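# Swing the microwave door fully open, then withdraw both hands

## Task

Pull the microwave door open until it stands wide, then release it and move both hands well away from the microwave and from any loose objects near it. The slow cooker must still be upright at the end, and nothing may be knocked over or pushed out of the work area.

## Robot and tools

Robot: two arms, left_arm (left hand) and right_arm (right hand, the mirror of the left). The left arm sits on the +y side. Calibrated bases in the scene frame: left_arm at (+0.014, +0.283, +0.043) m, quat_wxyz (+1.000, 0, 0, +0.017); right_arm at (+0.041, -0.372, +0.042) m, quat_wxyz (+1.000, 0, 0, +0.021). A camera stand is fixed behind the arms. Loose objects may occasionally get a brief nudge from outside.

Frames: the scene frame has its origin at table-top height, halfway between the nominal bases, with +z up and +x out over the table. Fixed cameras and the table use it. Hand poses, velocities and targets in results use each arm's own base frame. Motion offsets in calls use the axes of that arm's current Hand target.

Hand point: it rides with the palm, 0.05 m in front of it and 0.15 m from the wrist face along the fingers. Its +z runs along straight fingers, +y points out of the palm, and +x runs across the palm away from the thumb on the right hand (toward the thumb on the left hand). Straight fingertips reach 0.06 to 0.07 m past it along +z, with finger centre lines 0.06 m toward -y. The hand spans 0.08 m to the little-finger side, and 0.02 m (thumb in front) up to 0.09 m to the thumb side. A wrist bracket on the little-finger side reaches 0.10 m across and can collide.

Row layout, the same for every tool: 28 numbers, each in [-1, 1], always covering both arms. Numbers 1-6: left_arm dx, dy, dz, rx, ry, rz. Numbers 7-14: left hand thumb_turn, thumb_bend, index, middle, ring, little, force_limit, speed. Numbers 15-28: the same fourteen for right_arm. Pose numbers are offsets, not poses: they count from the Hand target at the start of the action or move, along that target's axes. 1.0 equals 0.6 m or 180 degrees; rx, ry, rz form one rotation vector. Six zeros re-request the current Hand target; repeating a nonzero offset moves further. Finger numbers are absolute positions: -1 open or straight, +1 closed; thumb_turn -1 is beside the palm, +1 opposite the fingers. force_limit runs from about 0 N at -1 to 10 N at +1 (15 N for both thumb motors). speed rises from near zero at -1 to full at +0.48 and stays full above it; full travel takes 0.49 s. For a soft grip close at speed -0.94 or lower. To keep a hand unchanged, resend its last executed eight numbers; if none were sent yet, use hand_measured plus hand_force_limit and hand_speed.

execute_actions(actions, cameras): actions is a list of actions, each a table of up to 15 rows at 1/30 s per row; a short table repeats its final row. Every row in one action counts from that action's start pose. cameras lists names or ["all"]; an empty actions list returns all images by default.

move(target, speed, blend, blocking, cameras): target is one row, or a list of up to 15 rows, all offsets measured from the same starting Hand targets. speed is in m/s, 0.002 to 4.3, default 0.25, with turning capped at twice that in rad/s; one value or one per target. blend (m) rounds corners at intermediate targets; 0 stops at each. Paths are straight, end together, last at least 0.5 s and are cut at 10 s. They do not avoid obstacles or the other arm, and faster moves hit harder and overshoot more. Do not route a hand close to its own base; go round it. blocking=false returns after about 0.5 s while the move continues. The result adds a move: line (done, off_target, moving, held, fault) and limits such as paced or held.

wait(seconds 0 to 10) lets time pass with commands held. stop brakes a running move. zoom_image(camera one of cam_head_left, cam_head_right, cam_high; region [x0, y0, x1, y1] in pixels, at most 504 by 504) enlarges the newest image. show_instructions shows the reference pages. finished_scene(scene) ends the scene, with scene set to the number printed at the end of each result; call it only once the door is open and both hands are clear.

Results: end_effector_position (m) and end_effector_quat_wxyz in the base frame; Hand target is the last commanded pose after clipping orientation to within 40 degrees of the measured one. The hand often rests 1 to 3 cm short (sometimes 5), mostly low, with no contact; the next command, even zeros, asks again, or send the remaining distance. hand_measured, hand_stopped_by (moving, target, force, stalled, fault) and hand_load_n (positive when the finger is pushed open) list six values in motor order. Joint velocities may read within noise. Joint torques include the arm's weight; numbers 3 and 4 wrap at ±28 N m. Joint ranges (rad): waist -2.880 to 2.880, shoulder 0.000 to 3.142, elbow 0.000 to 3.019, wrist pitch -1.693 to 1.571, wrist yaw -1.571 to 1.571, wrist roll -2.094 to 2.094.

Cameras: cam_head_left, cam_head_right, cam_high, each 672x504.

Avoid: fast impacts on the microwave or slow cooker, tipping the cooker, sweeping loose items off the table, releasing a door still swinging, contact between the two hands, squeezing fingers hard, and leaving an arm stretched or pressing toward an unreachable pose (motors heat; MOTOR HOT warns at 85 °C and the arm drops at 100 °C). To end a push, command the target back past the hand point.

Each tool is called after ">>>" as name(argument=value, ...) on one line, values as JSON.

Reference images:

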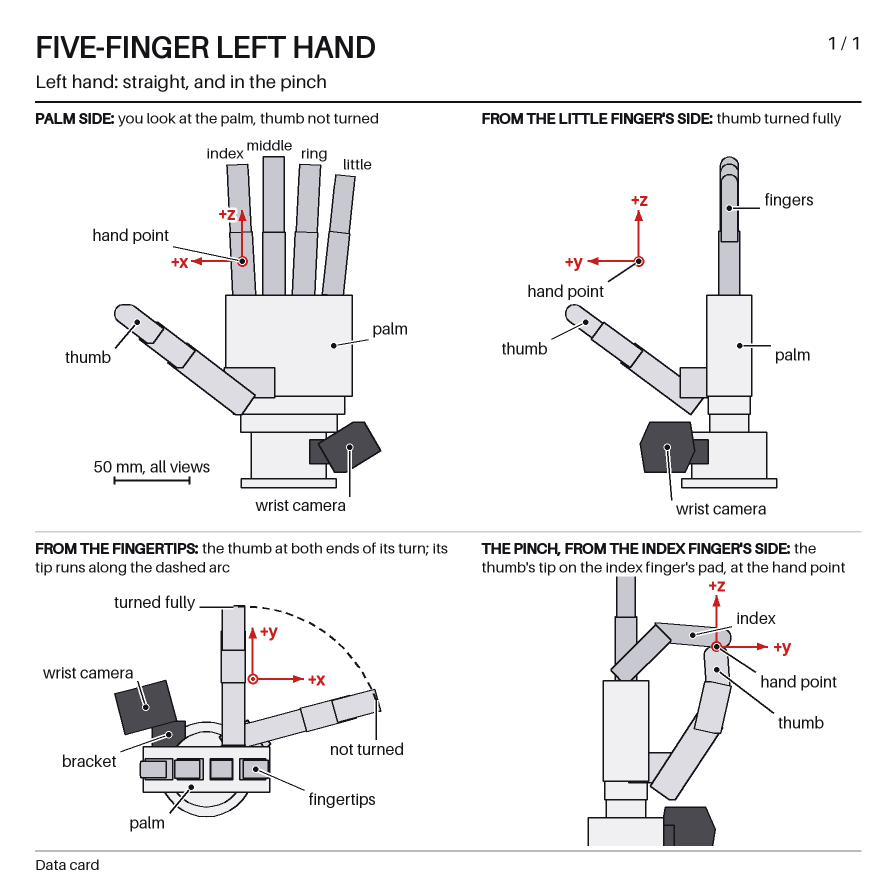

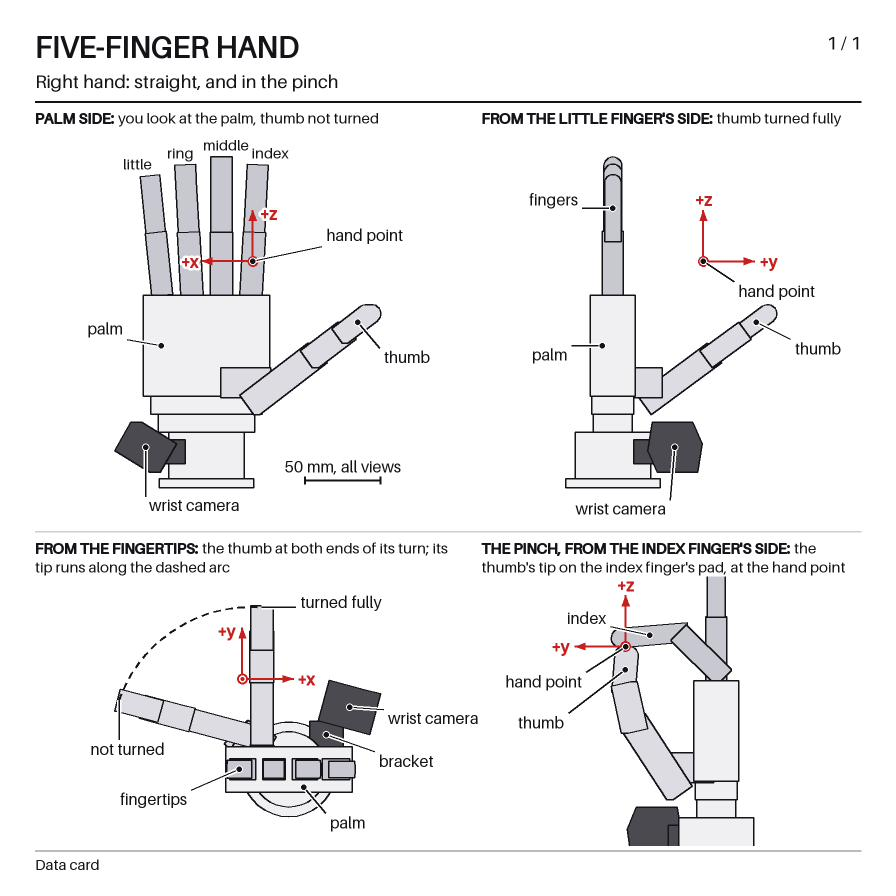

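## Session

>>> execute_actions(actions=[])

Scene clock: 0.00 s.
left_arm: end_effector_position=(+0.2282, -0.0523, +0.0517) hand_measured=(-1.000, -1.000, -1.000, -1.000, -1.000, -1.000) hand_load_n=(+0.0, +0.0, +0.0, +0.0, +0.0, +0.0) hand_stopped_by=(target, target, target, target, target, target) hand_force_limit=0.00 hand_speed=-0.80 end_effector_quat_wxyz=(-0.045, -0.439, +0.897, -0.020) | right_arm: end_effector_position=(+0.3157, +0.1704, +0.1320) hand_measured=(-1.000, -1.000, -1.000, -1.000, -1.000, -1.000) hand_load_n=(+0.0, +0.0, +0.0, +0.0, +0.0, +0.0) hand_stopped_by=(target, target, target, target, target, target) hand_force_limit=0.00 hand_speed=-0.80 end_effector_quat_wxyz=(+0.716, -0.622, +0.309, -0.071)
Joint positions: left_arm=[-0.161 1.305 0.76 -1.075 0.084 0.501] | right_arm=[-0.084 1.409 0.251 1.234 -1.093 0.429]
Joint velocities: within noise
Joint torques (N m): no reading
Motor temperatures (°C): left_arm=[27 34 33 28 26 25] | right_arm=[32 29 34 29 25 26]
Heat: left arm: hottest shoulder 34 °C; right arm: hottest elbow 34 °C.
Hand target: left_arm +0.2382, -0.0540, +0.0575; -0.035, -0.439, +0.897, -0.027 | right_arm +0.3209, +0.1700, +0.1368; +0.718, -0.622, +0.302, -0.078

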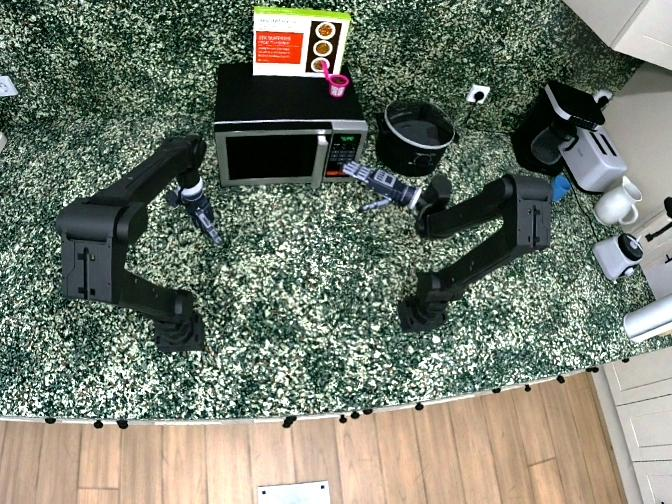

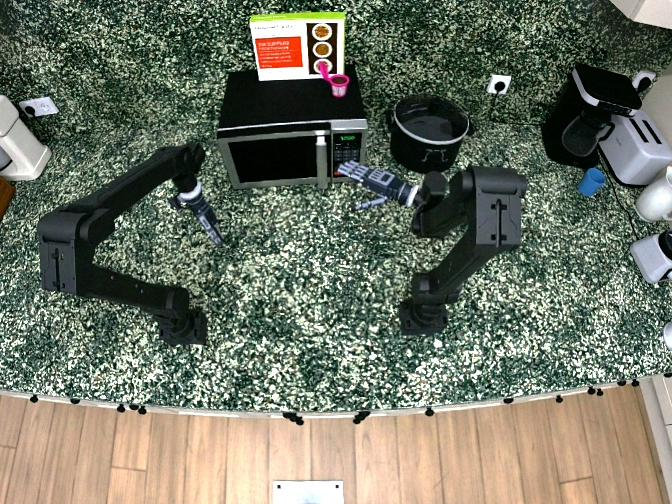

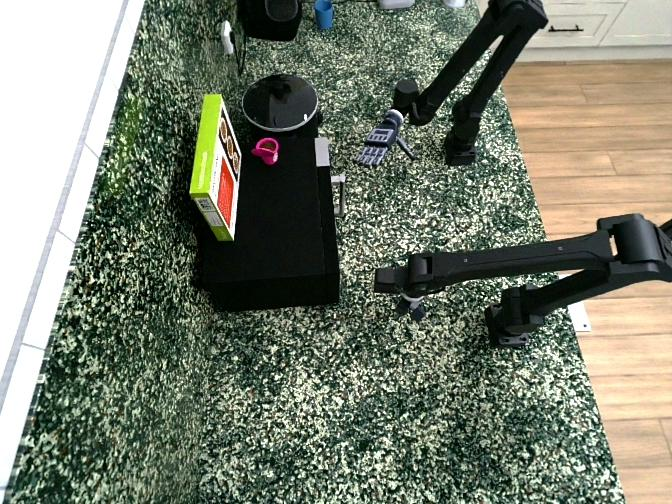

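>>> zoom_image(camera="cam_high", region=[310, 120, 430, 240])

>>> zoom_image(camera="cam_head_left", region=[200, 90, 400, 290])

>>> zoom_image(camera="cam_head_right", region=[200, 90, 400, 290])

Scaled by 4.200.

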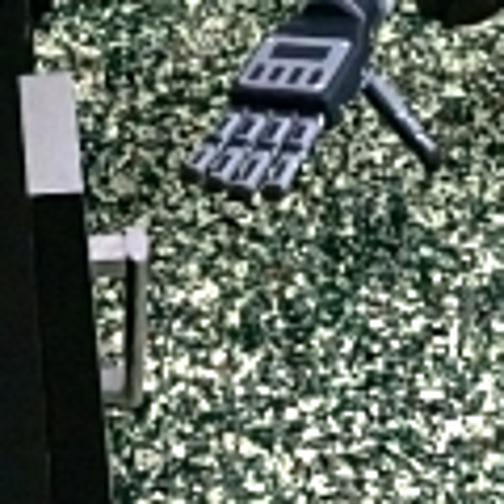

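Scaled by 2.520.

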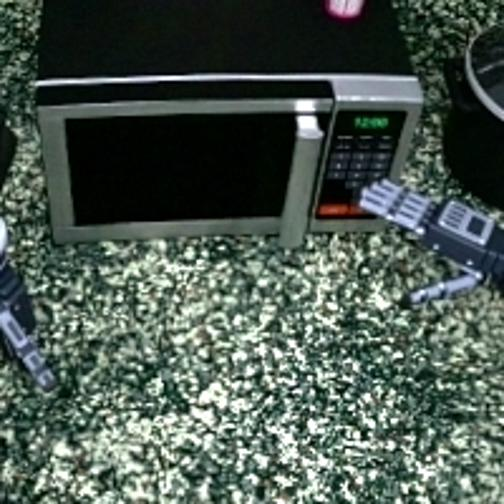

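Scaled by 2.520.

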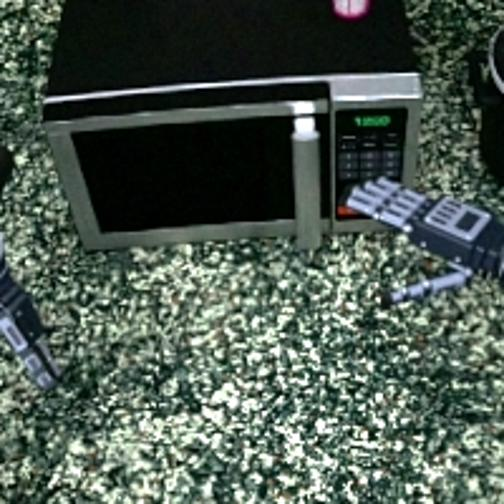

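>>> move(target=[[-0.42,0.172,-0.297,0,0,0,-1,-1,-1,-1,-1,-1,0,-0.8,0.0125,-0.023,0.092,0.2705,0.2069,0.3482,-1,-1,0.1,0.1,0.1,0.1,0,0],[-0.42,0.172,-0.297,0,0,0,-1,-1,-1,-1,-1,-1,0,-0.8,0.081,0.007,0.128,0.2705,0.2069,0.3482,-1,-1,0.1,0.1,0.1,0.1,0,0]], speed=0.25, blend=[0.01, 0], cameras=["all"])

>>> zoom_image(camera="cam_high", region=[310, 130, 400, 220])

>>> zoom_image(camera="cam_head_left", region=[280, 110, 380, 210])

>>> zoom_image(camera="cam_head_right", region=[280, 110, 380, 210])

Scene clock: 35.03 s.
left_arm: end_effector_position=(+0.3072, +0.2100, +0.1982) hand_measured=(-1.000, -1.000, -1.000, -1.000, -1.000, -1.000) hand_load_n=(+0.0, +0.0, +0.0, +0.0, +0.0, -0.5) hand_stopped_by=(target, target, target, target, target, target) hand_force_limit=0.00 hand_speed=-0.80 end_effector_quat_wxyz=(-0.050, -0.439, +0.897, -0.028) | right_arm: end_effector_position=(+0.3977, +0.2132, +0.1116) hand_measured=(-1.000, -1.000, +0.100, +0.100, +0.100, +0.100) hand_load_n=(+0.0, +0.0, +0.0, +0.0, +0.0, +0.0) hand_stopped_by=(target, target, target, target, target, target) hand_force_limit=0.00 hand_speed=0.00 end_effector_quat_wxyz=(+0.692, -0.011, +0.722, -0.011)
Joint positions: left_arm=[0.51 1.522 1.389 -1.541 0.051 1.173] | right_arm=[0.647 1.842 0.246 1.542 0.647 1.572]
Joint torques (N m): left_arm=[2.14 -10.05 12.81 -0.31 -0.01 0.24] | right_arm=[0.44 -8.82 1.36 2.4 -0.12 0.2]
Heat: left arm: hottest elbow 37 °C; right arm: hottest elbow 34 °C.
Hand target: left_arm +0.3178, +0.2215, +0.2113; -0.035, -0.439, +0.897, -0.027 | right_arm +0.3997, +0.2121, +0.1198; +0.707, +0.000, +0.707, +0.000
Off the commanded pose: left_arm 0.020 m, 2 deg | right_arm 0.009 m, 3 deg.
joint sent to its limit (right arm) — joint 4 (wrist pitch), upper limit. The joint targets still meet the commanded pose.
move: off_target (left_arm, right_arm)

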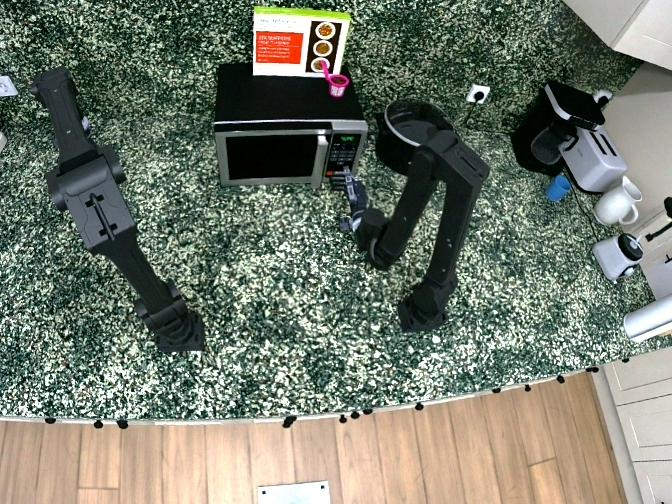

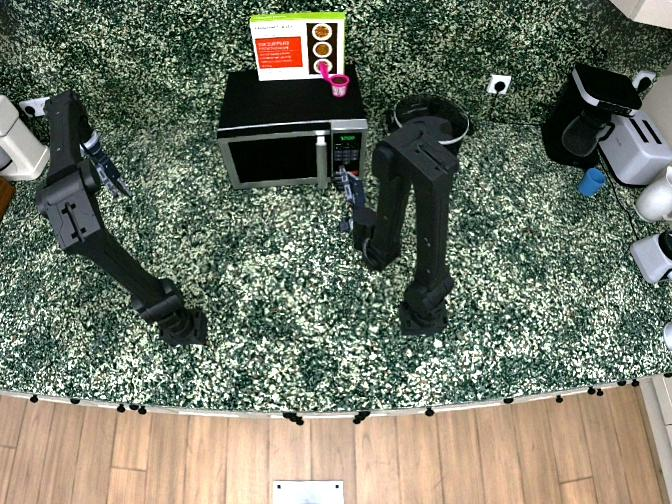

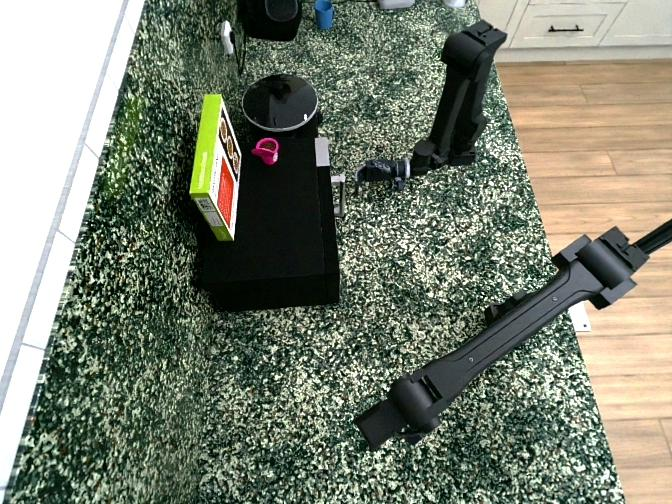

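Scaled by 5.600.

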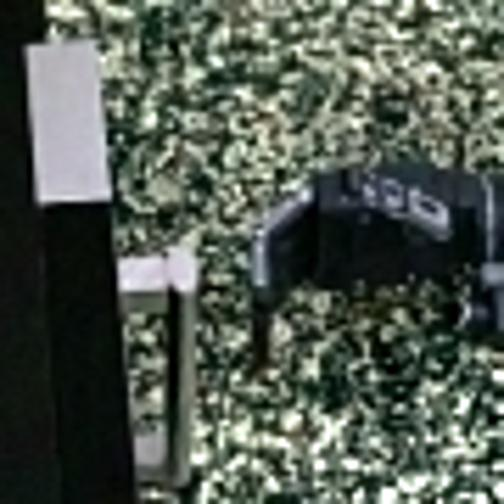

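Scaled by 5.040.

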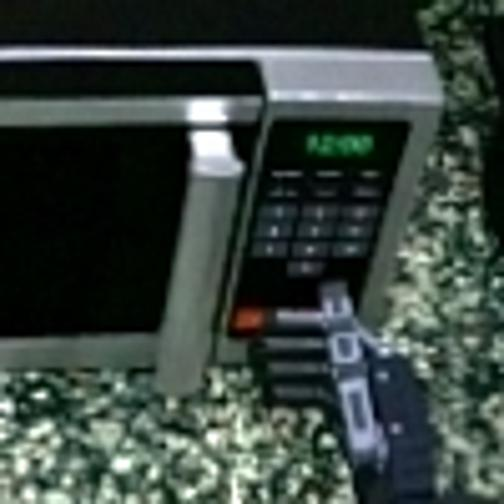

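Scaled by 5.040.

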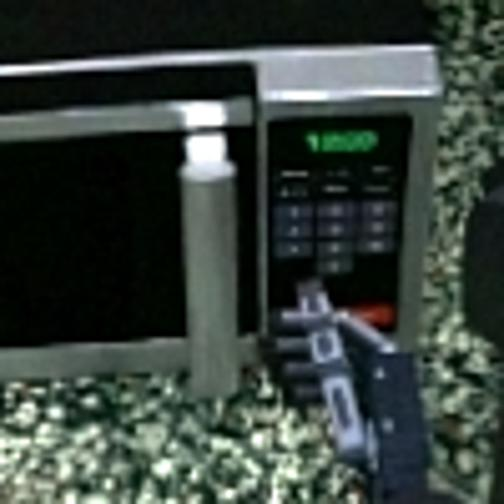

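>>> move(target=[0,0,0,0,0,0,-1,-1,-1,-1,-1,-1,0,-0.8,0.012,0.0065,0.097,0,0,0,-1,-1,0.1,0.1,0.1,0.1,0,0], speed=0.1, cameras=["all"])

>>> zoom_image(camera="cam_high", region=[310, 130, 400, 220])

>>> zoom_image(camera="cam_head_left", region=[280, 110, 380, 210])

>>> zoom_image(camera="cam_head_right", region=[280, 110, 380, 210])

Scene clock: 42.10 s.
left_arm: end_effector_position=(+0.3072, +0.2101, +0.1982) hand_measured=(-1.000, -1.000, -1.000, -1.000, -1.000, -1.000) hand_load_n=(+0.0, +0.0, +0.0, +0.0, +0.0, -0.5) hand_stopped_by=(target, target, target, target, target, target) hand_force_limit=0.00 hand_speed=-0.80 end_effector_quat_wxyz=(-0.050, -0.439, +0.897, -0.028) | right_arm: end_effector_position=(+0.4525, +0.2173, +0.1178) hand_measured=(-1.000, -1.000, +0.100, +0.100, +0.100, +0.100) hand_load_n=(+0.0, +0.0, +0.0, +0.0, +0.0, +0.0) hand_stopped_by=(target, target, target, target, target, target) hand_force_limit=0.00 hand_speed=0.00 end_effector_quat_wxyz=(+0.710, +0.001, +0.704, +0.004)
Joint positions: left_arm=[0.51 1.522 1.389 -1.541 0.051 1.174] | right_arm=[0.545 1.906 0.382 1.535 0.539 1.573]
Joint torques (N m): left_arm=[1.67 -10.46 12.94 -0.31 0 0.23] | right_arm=[0.03 -8.7 2.33 1.22 -0.1 0.05]
Heat: left arm: hottest elbow 37 °C; right arm: hottest elbow 34 °C.
Hand target: left_arm +0.3178, +0.2215, +0.2113; -0.035, -0.439, +0.897, -0.027 | right_arm +0.4578, +0.2161, +0.1126; +0.707, +0.000, +0.707, +0.000
Off the commanded pose: left_arm 0.020 m, 2 deg | right_arm 0.008 m, 1 deg.
move: off_target (left_arm)

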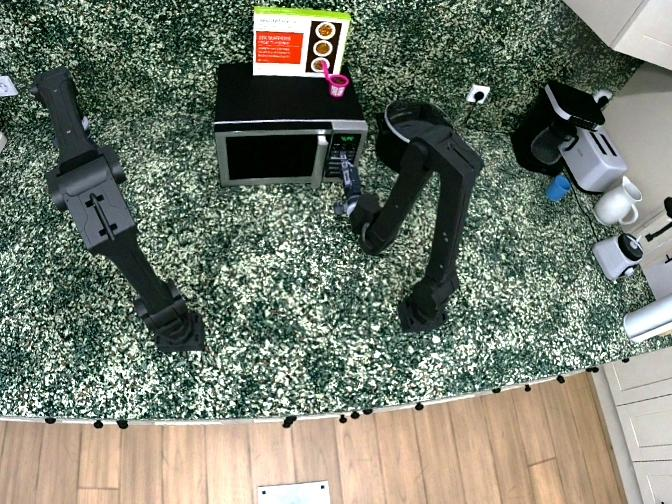

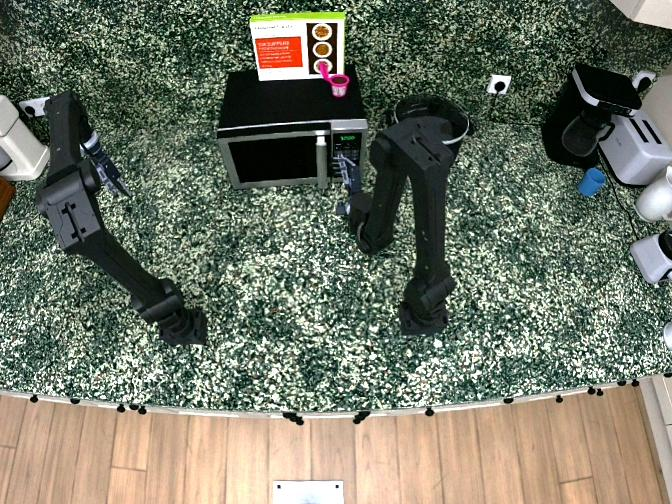

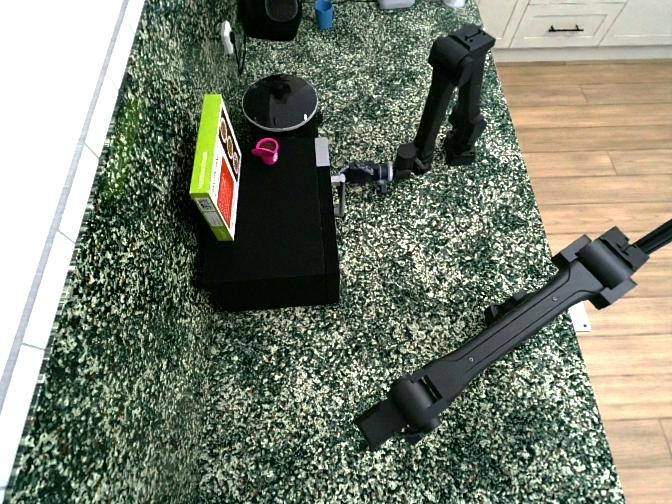

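Scaled by 5.600.

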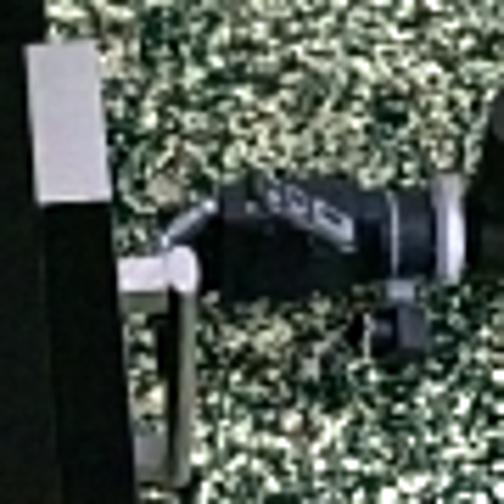

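Scaled by 5.040.

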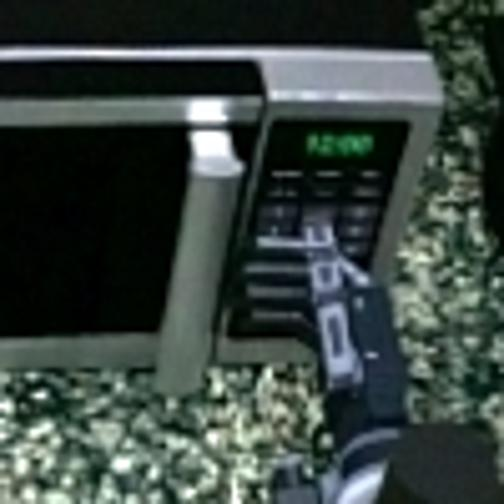

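Scaled by 5.040.

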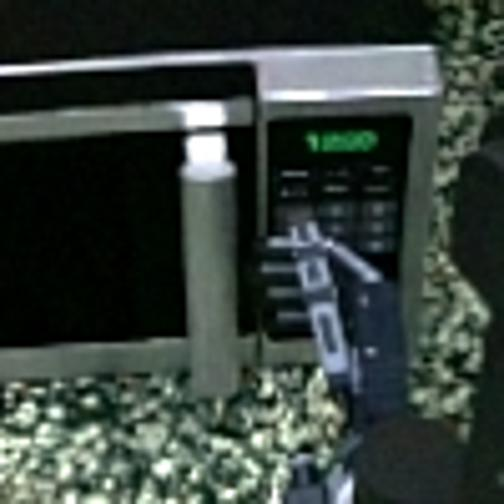

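>>> move(target=[0,0,0,0,0,0,-1,-1,-1,-1,-1,-1,0,-0.8,0,0,0.02,0,0,0,-1,-1,0.1,0.1,0.1,0.1,0,0], speed=0.06, cameras=["cam_high"])

>>> zoom_image(camera="cam_high", region=[320, 160, 370, 210])

Scene clock: 49.03 s.
left_arm: end_effector_position=(+0.3072, +0.2101, +0.1982) hand_measured=(-1.000, -1.000, -1.000, -1.000, -1.000, -1.000) hand_load_n=(-0.5, +0.0, +0.5, +0.0, +0.0, +0.0) hand_stopped_by=(target, target, target, target, target, target) hand_force_limit=0.00 hand_speed=-0.80 end_effector_quat_wxyz=(-0.050, -0.439, +0.897, -0.028) | right_arm: end_effector_position=(+0.4629, +0.2174, +0.1175) hand_measured=(-1.000, -1.000, +0.100, +0.100, +0.100, +0.100) hand_load_n=(+0.0, +0.0, +0.0, +0.5, +0.0, +0.0) hand_stopped_by=(target, target, target, target, target, target) hand_force_limit=0.00 hand_speed=0.00 end_effector_quat_wxyz=(+0.710, +0.000, +0.705, +0.004)
Joint positions: left_arm=[0.51 1.522 1.389 -1.541 0.051 1.174] | right_arm=[0.527 1.907 0.405 1.51 0.52 1.573]
Joint torques (N m): left_arm=[1.49 -10.05 13.08 -0.24 -0.01 0.21] | right_arm=[-0.21 -9.35 2.82 1.31 -0.12 0.1]
Motor temperatures (°C): left_arm=[27 34 38 28 26 25] | right_arm=[32 30 34 29 25 26]
Heat: left arm: hottest elbow 38 °C; right arm: hottest elbow 34 °C.
Hand target: left_arm +0.3178, +0.2215, +0.2113; -0.035, -0.439, +0.897, -0.027 | right_arm +0.4699, +0.2160, +0.1124; +0.707, +0.000, +0.707, +0.000
Off the commanded pose: left_arm 0.020 m, 2 deg | right_arm 0.009 m, 1 deg.
move: off_target (left_arm)
Images, in order (width x height): cam_high 672x504.

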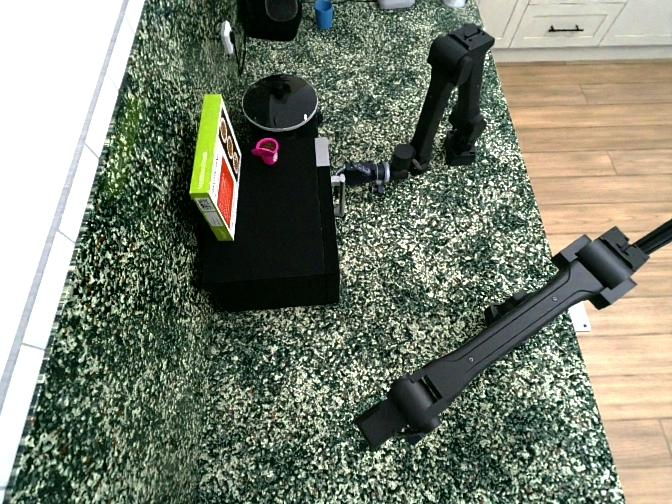

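Scaled by 10.080.

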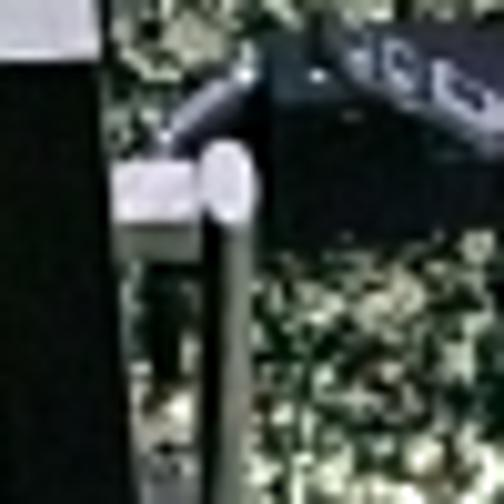

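>>> move(target=[[0,0,0,0,0,0,-1,-1,-1,-1,-1,-1,0,-0.8,0,0.076,0,0,0,0,-1,-1,0.1,0.1,0.1,0.1,0,0],[0,0,0,0,0,0,-1,-1,-1,-1,-1,-1,0,-0.8,0,0.090,-0.078,0.028,0,0,-1,-1,0.1,0.1,0.1,0.1,0,0],[0,0,0,0,0,0,-1,-1,-1,-1,-1,-1,0,-0.8,0,0.118,-0.152,0.062,0,0,-1,-1,0.1,0.1,0.1,0.1,0,0],[0,0,0,0,0,0,-1,-1,-1,-1,-1,-1,0,-0.8,0,0.1875,-0.2575,0.084,0,0,-1,-1,0.1,0.1,0.1,0.1,0,0]], speed=[0.06, 0.08, 0.1, 0.1], blend=[0, 0.01, 0.01, 0], cameras=["all"])

>>> zoom_image(camera="cam_high", region=[310, 130, 430, 250])

>>> zoom_image(camera="cam_head_left", region=[200, 80, 400, 280])

Scene clock: 59.67 s.
left_arm: end_effector_position=(+0.3072, +0.2101, +0.1982) hand_measured=(-1.000, -1.000, -1.000, -1.000, -1.000, -1.000) hand_load_n=(+0.0, +0.0, +0.0, +0.0, +0.0, +0.0) hand_stopped_by=(target, target, target, target, target, target) hand_force_limit=0.00 hand_speed=-0.80 end_effector_quat_wxyz=(-0.050, -0.439, +0.897, -0.028) | right_arm: end_effector_position=(+0.3147, +0.3236, +0.1151) hand_measured=(-1.000, -1.000, +0.100, +0.100, +0.100, +0.100) hand_load_n=(+0.0, +0.0, +0.0, +0.0, +0.5, -0.5) hand_stopped_by=(target, target, target, target, target, target) hand_force_limit=0.00 hand_speed=0.00 end_effector_quat_wxyz=(+0.702, +0.095, +0.700, -0.090)
Joint positions: left_arm=[0.51 1.522 1.389 -1.541 0.051 1.174] | right_arm=[1.233 1.924 0.471 1.465 1.496 1.566]
Joint torques (N m): left_arm=[2.32 -9.82 13.01 -0.28 -0.03 0.21] | right_arm=[1.03 -9.11 2.55 0.73 0.1 0.08]
Heat: left arm: hottest elbow 39 °C; right arm: hottest elbow 35 °C.
Hand target: left_arm +0.3178, +0.2215, +0.2113; -0.035, -0.439, +0.897, -0.027 | right_arm +0.3154, +0.3286, +0.1126; +0.701, +0.093, +0.701, -0.093
Off the commanded pose: left_arm 0.020 m, 2 deg | right_arm 0.006 m, 0 deg.
move: off_target (left_arm)

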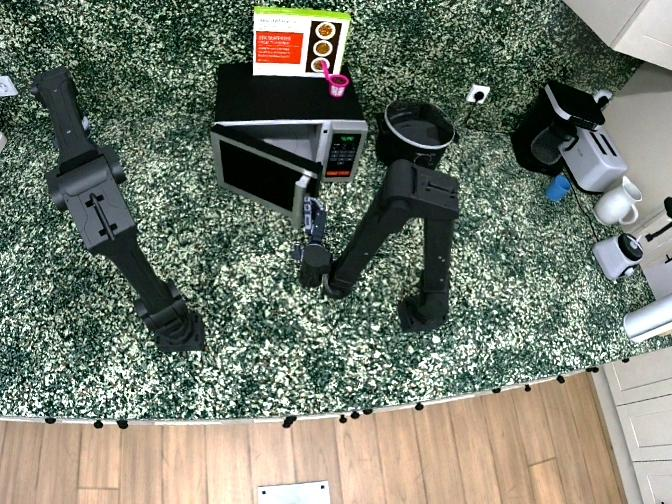

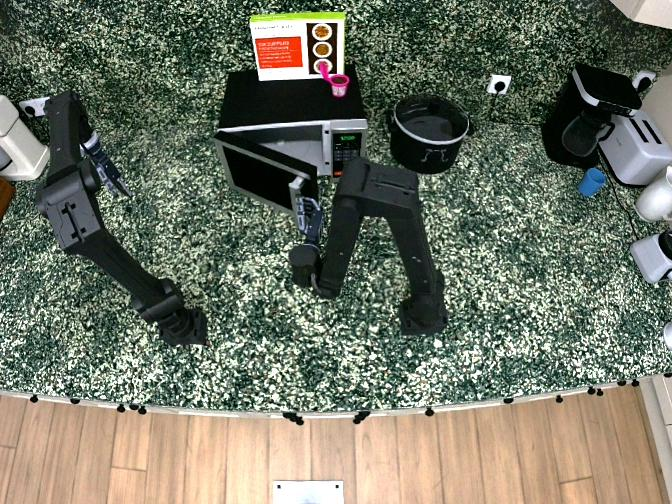

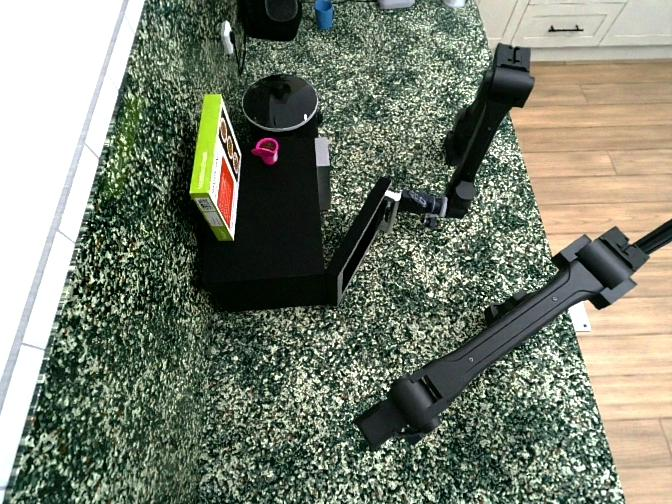

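Scaled by 4.200.

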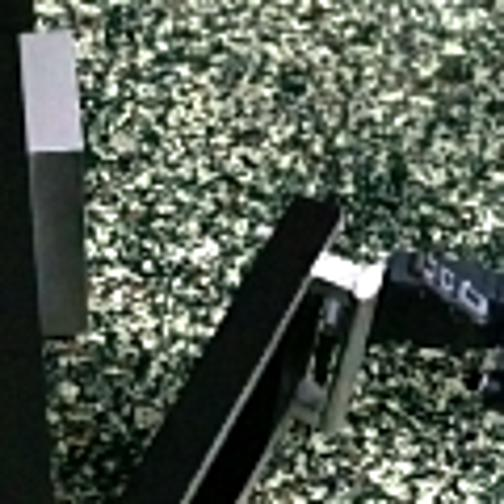

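Scaled by 2.520.

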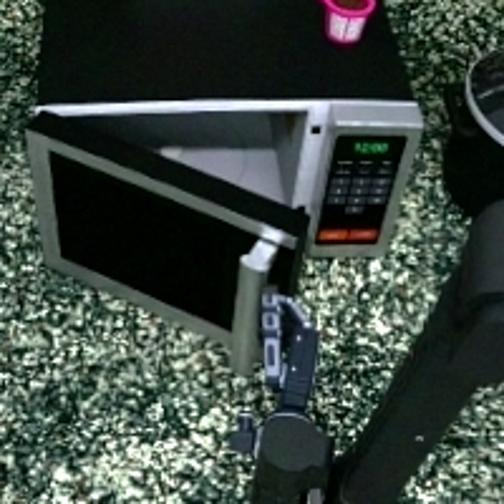

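>>> move(target=[[0,0,0,0,0,0,-1,-1,-1,-1,-1,-1,0,-0.8,0,-0.1115,-0.045,0,0,0,-1,-1,-1,-1,-1,-1,0,0],[0,0,0,0,0,0,-1,-1,-1,-1,-1,-1,0,-0.8,-0.013,-0.117,0.019,-0.084,0,0,-1,-1,-1,-1,-1,-1,0,0],[0,0,0,0,0,0,-1,-1,-1,-1,-1,-1,0,-0.8,-0.013,-0.156,0.098,-0.184,0,0,-1,-1,-1,-1,-1,-1,0,0],[0,0,0,0,0,0,-1,-1,-1,-1,-1,-1,0,-0.8,-0.013,-0.194,0.117,-0.2506,0,0,-1,-1,-1,-1,-1,-1,0,0],[0,0,0,0,0,0,-1,-1,-1,-1,-1,-1,0,-0.8,-0.013,-0.261,0.105,-0.445,0,0,-1,-1,-1,-1,-1,-1,0,0]], speed=[0.12, 0.2, 0.2, 0.2, 0.2], blend=[0, 0.01, 0.01, 0.01, 0], cameras=["all"])

>>> zoom_image(camera="cam_high", region=[290, 100, 470, 280])

>>> zoom_image(camera="cam_head_left", region=[200, 80, 400, 280])

Scene clock: 72.80 s.
left_arm: end_effector_position=(+0.3072, +0.2101, +0.1982) hand_measured=(-1.000, -1.000, -1.000, -1.000, -1.000, -1.000) hand_load_n=(+0.0, +0.0, +0.0, +0.0, +0.0, +0.0) hand_stopped_by=(target, target, target, target, target, target) hand_force_limit=0.00 hand_speed=-0.80 end_effector_quat_wxyz=(-0.050, -0.439, +0.897, -0.028) | right_arm: end_effector_position=(+0.3296, +0.1648, +0.1225) hand_measured=(-1.000, -1.000, -1.000, -1.000, -1.000, -1.000) hand_load_n=(+0.0, +0.0, +0.5, +0.0, +0.0, +0.0) hand_stopped_by=(target, target, target, target, target, target) hand_force_limit=0.00 hand_speed=0.00 end_effector_quat_wxyz=(+0.600, -0.387, +0.590, +0.376)
Joint positions: left_arm=[0.51 1.522 1.389 -1.541 0.051 1.174] | right_arm=[-0.119 1.871 0.387 1.495 -1.26 1.561]
Joint torques (N m): left_arm=[2.26 -10.46 13 -0.17 -0.03 0.23] | right_arm=[0.15 -9.11 2.48 0.8 -0.16 0.18]
Heat: left arm: hottest elbow 39 °C; right arm: hottest elbow 34 °C.
Hand target: left_arm +0.3178, +0.2215, +0.2113; -0.035, -0.439, +0.897, -0.027 | right_arm +0.3353, +0.1610, +0.1203; +0.596, -0.380, +0.596, +0.380
Off the commanded pose: left_arm 0.020 m, 2 deg | right_arm 0.007 m, 1 deg.
move: off_target (left_arm)

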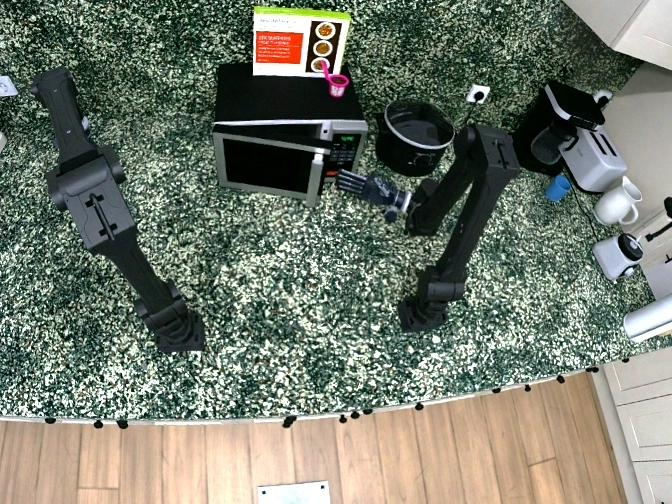

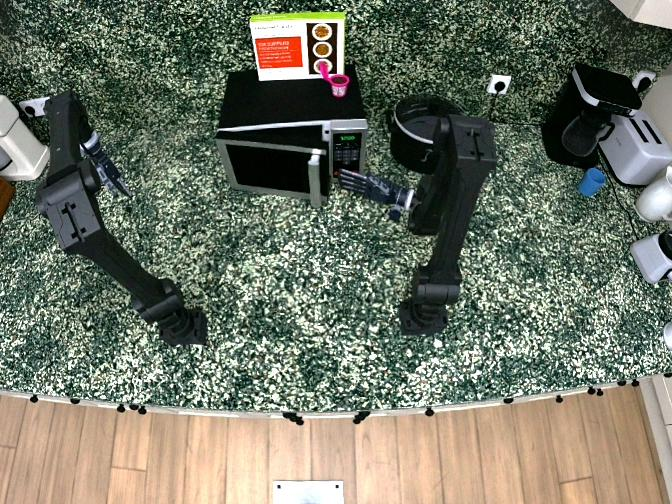

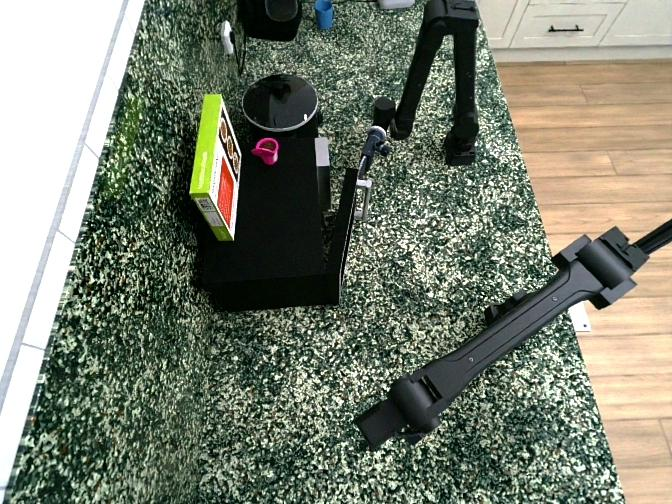

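Scaled by 2.800.

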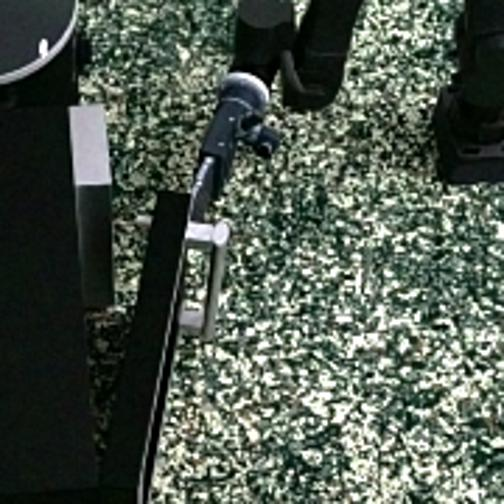

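Scaled by 2.520.

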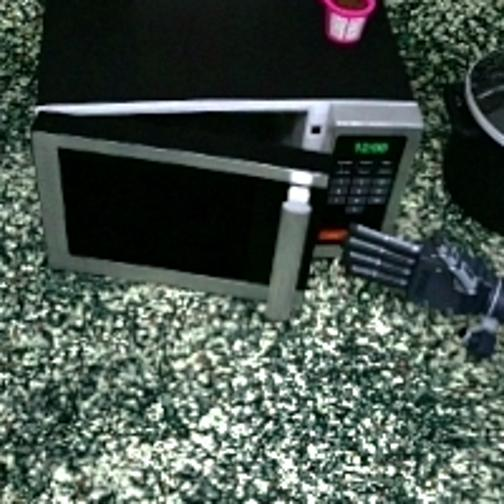

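>>> zoom_image(camera="cam_high", region=[315, 135, 395, 215])

>>> zoom_image(camera="cam_head_left", region=[290, 110, 390, 210])

>>> zoom_image(camera="cam_head_right", region=[290, 110, 390, 210])

Scaled by 6.300.

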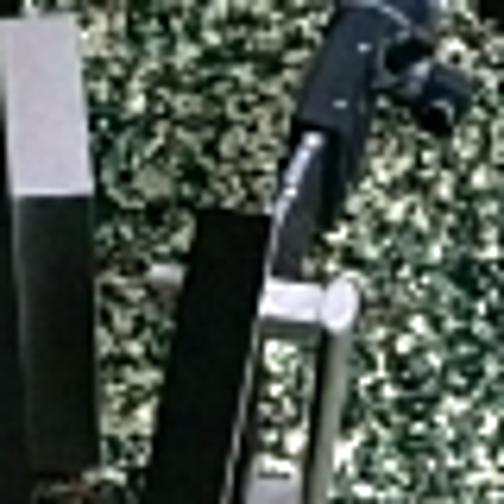

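Scaled by 5.040.

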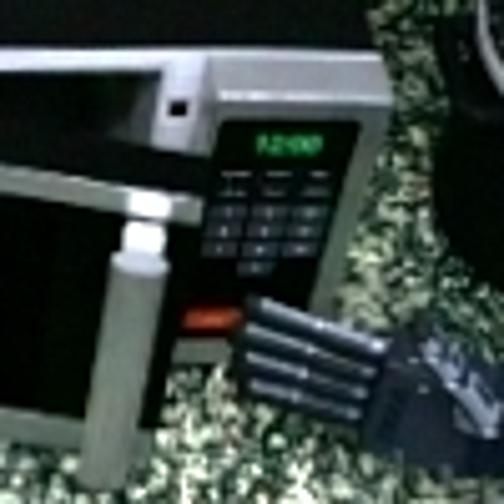

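Scaled by 5.040.

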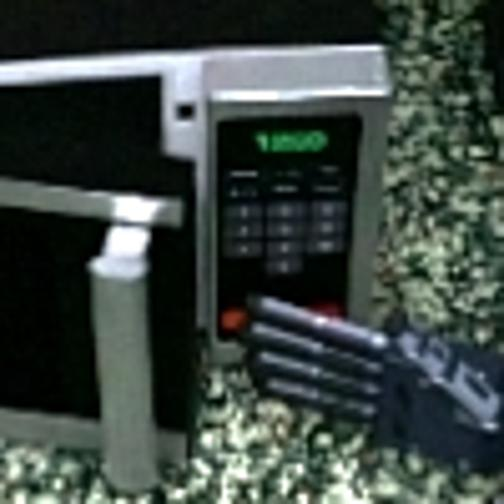

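>>> move(target=[0,0,0,0,0,0,-1,-1,-1,-1,-1,-1,0,-0.8,0.037,-0.103,0.044,0,0,0,-1,-1,-1,-1,-1,-1,0,0], speed=0.12, cameras=["all"])

>>> zoom_image(camera="cam_high", region=[315, 135, 395, 215])

>>> zoom_image(camera="cam_head_left", region=[290, 110, 390, 210])

Scene clock: 100.50 s.
left_arm: end_effector_position=(+0.3072, +0.2101, +0.1982) hand_measured=(-1.000, -1.000, -1.000, -1.000, -1.000, -1.000) hand_load_n=(+0.0, +0.0, +0.0, +0.0, -0.5, +0.0) hand_stopped_by=(target, target, target, target, target, target) hand_force_limit=0.00 hand_speed=-0.80 end_effector_quat_wxyz=(-0.050, -0.439, +0.897, -0.028) | right_arm: end_effector_position=(+0.3985, +0.1565, +0.1003) hand_measured=(-1.000, -1.000, -1.000, -1.000, -1.000, -1.000) hand_load_n=(+0.0, +0.0, +0.0, +0.0, +0.0, +0.0) hand_stopped_by=(target, target, target, target, target, target) hand_force_limit=0.00 hand_speed=0.00 end_effector_quat_wxyz=(+0.602, -0.383, +0.593, +0.373)
Joint positions: left_arm=[0.51 1.522 1.389 -1.541 0.051 1.174] | right_arm=[-0.119 1.998 0.581 1.426 -1.249 1.561]
Joint torques (N m): left_arm=[1.73 -10.52 12.81 -0.14 -0.01 0.22] | right_arm=[1.26 -11.22 3.07 0.72 0.08 0.23]
Heat: left arm: hottest elbow 41 °C; right arm: hottest elbow 34 °C.
Hand target: left_arm +0.3178, +0.2215, +0.2113; -0.035, -0.439, +0.897, -0.027 | right_arm +0.4025, +0.1588, +0.0982; +0.597, -0.380, +0.596, +0.380
Off the commanded pose: left_arm 0.020 m, 2 deg | right_arm 0.005 m, 1 deg.
move: off_target (left_arm)

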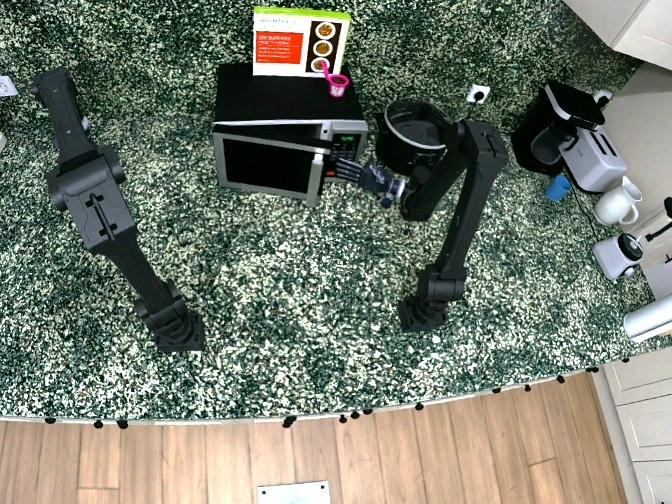

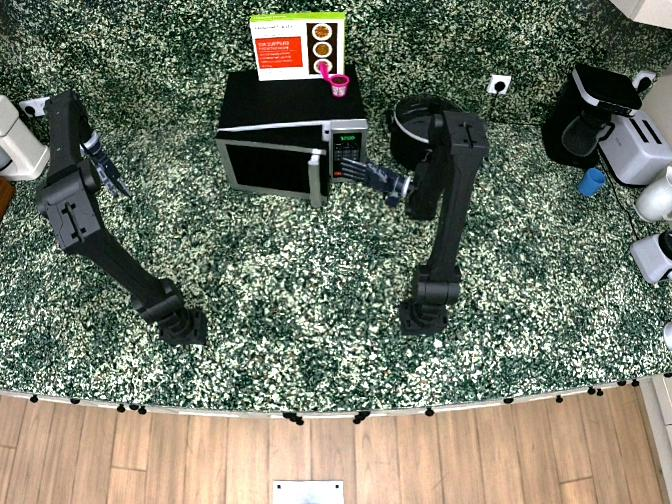

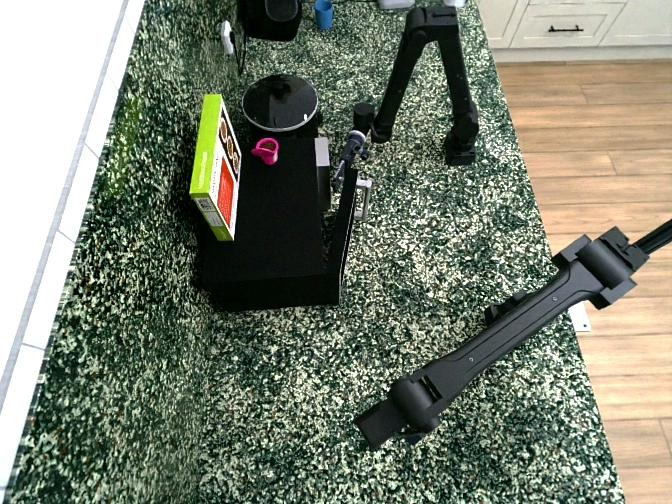

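Scaled by 6.300.

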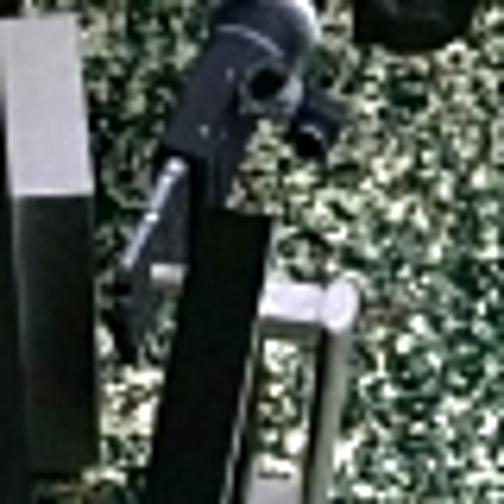

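Scaled by 5.040.

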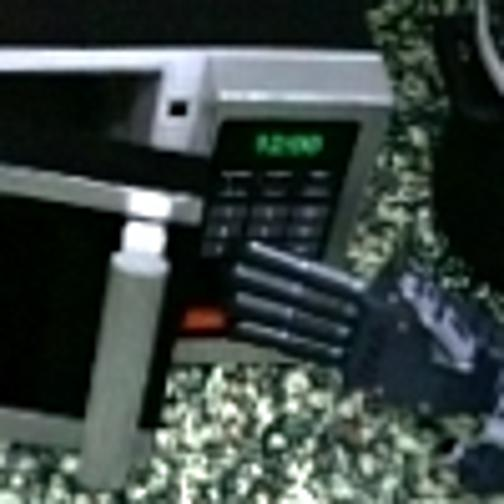

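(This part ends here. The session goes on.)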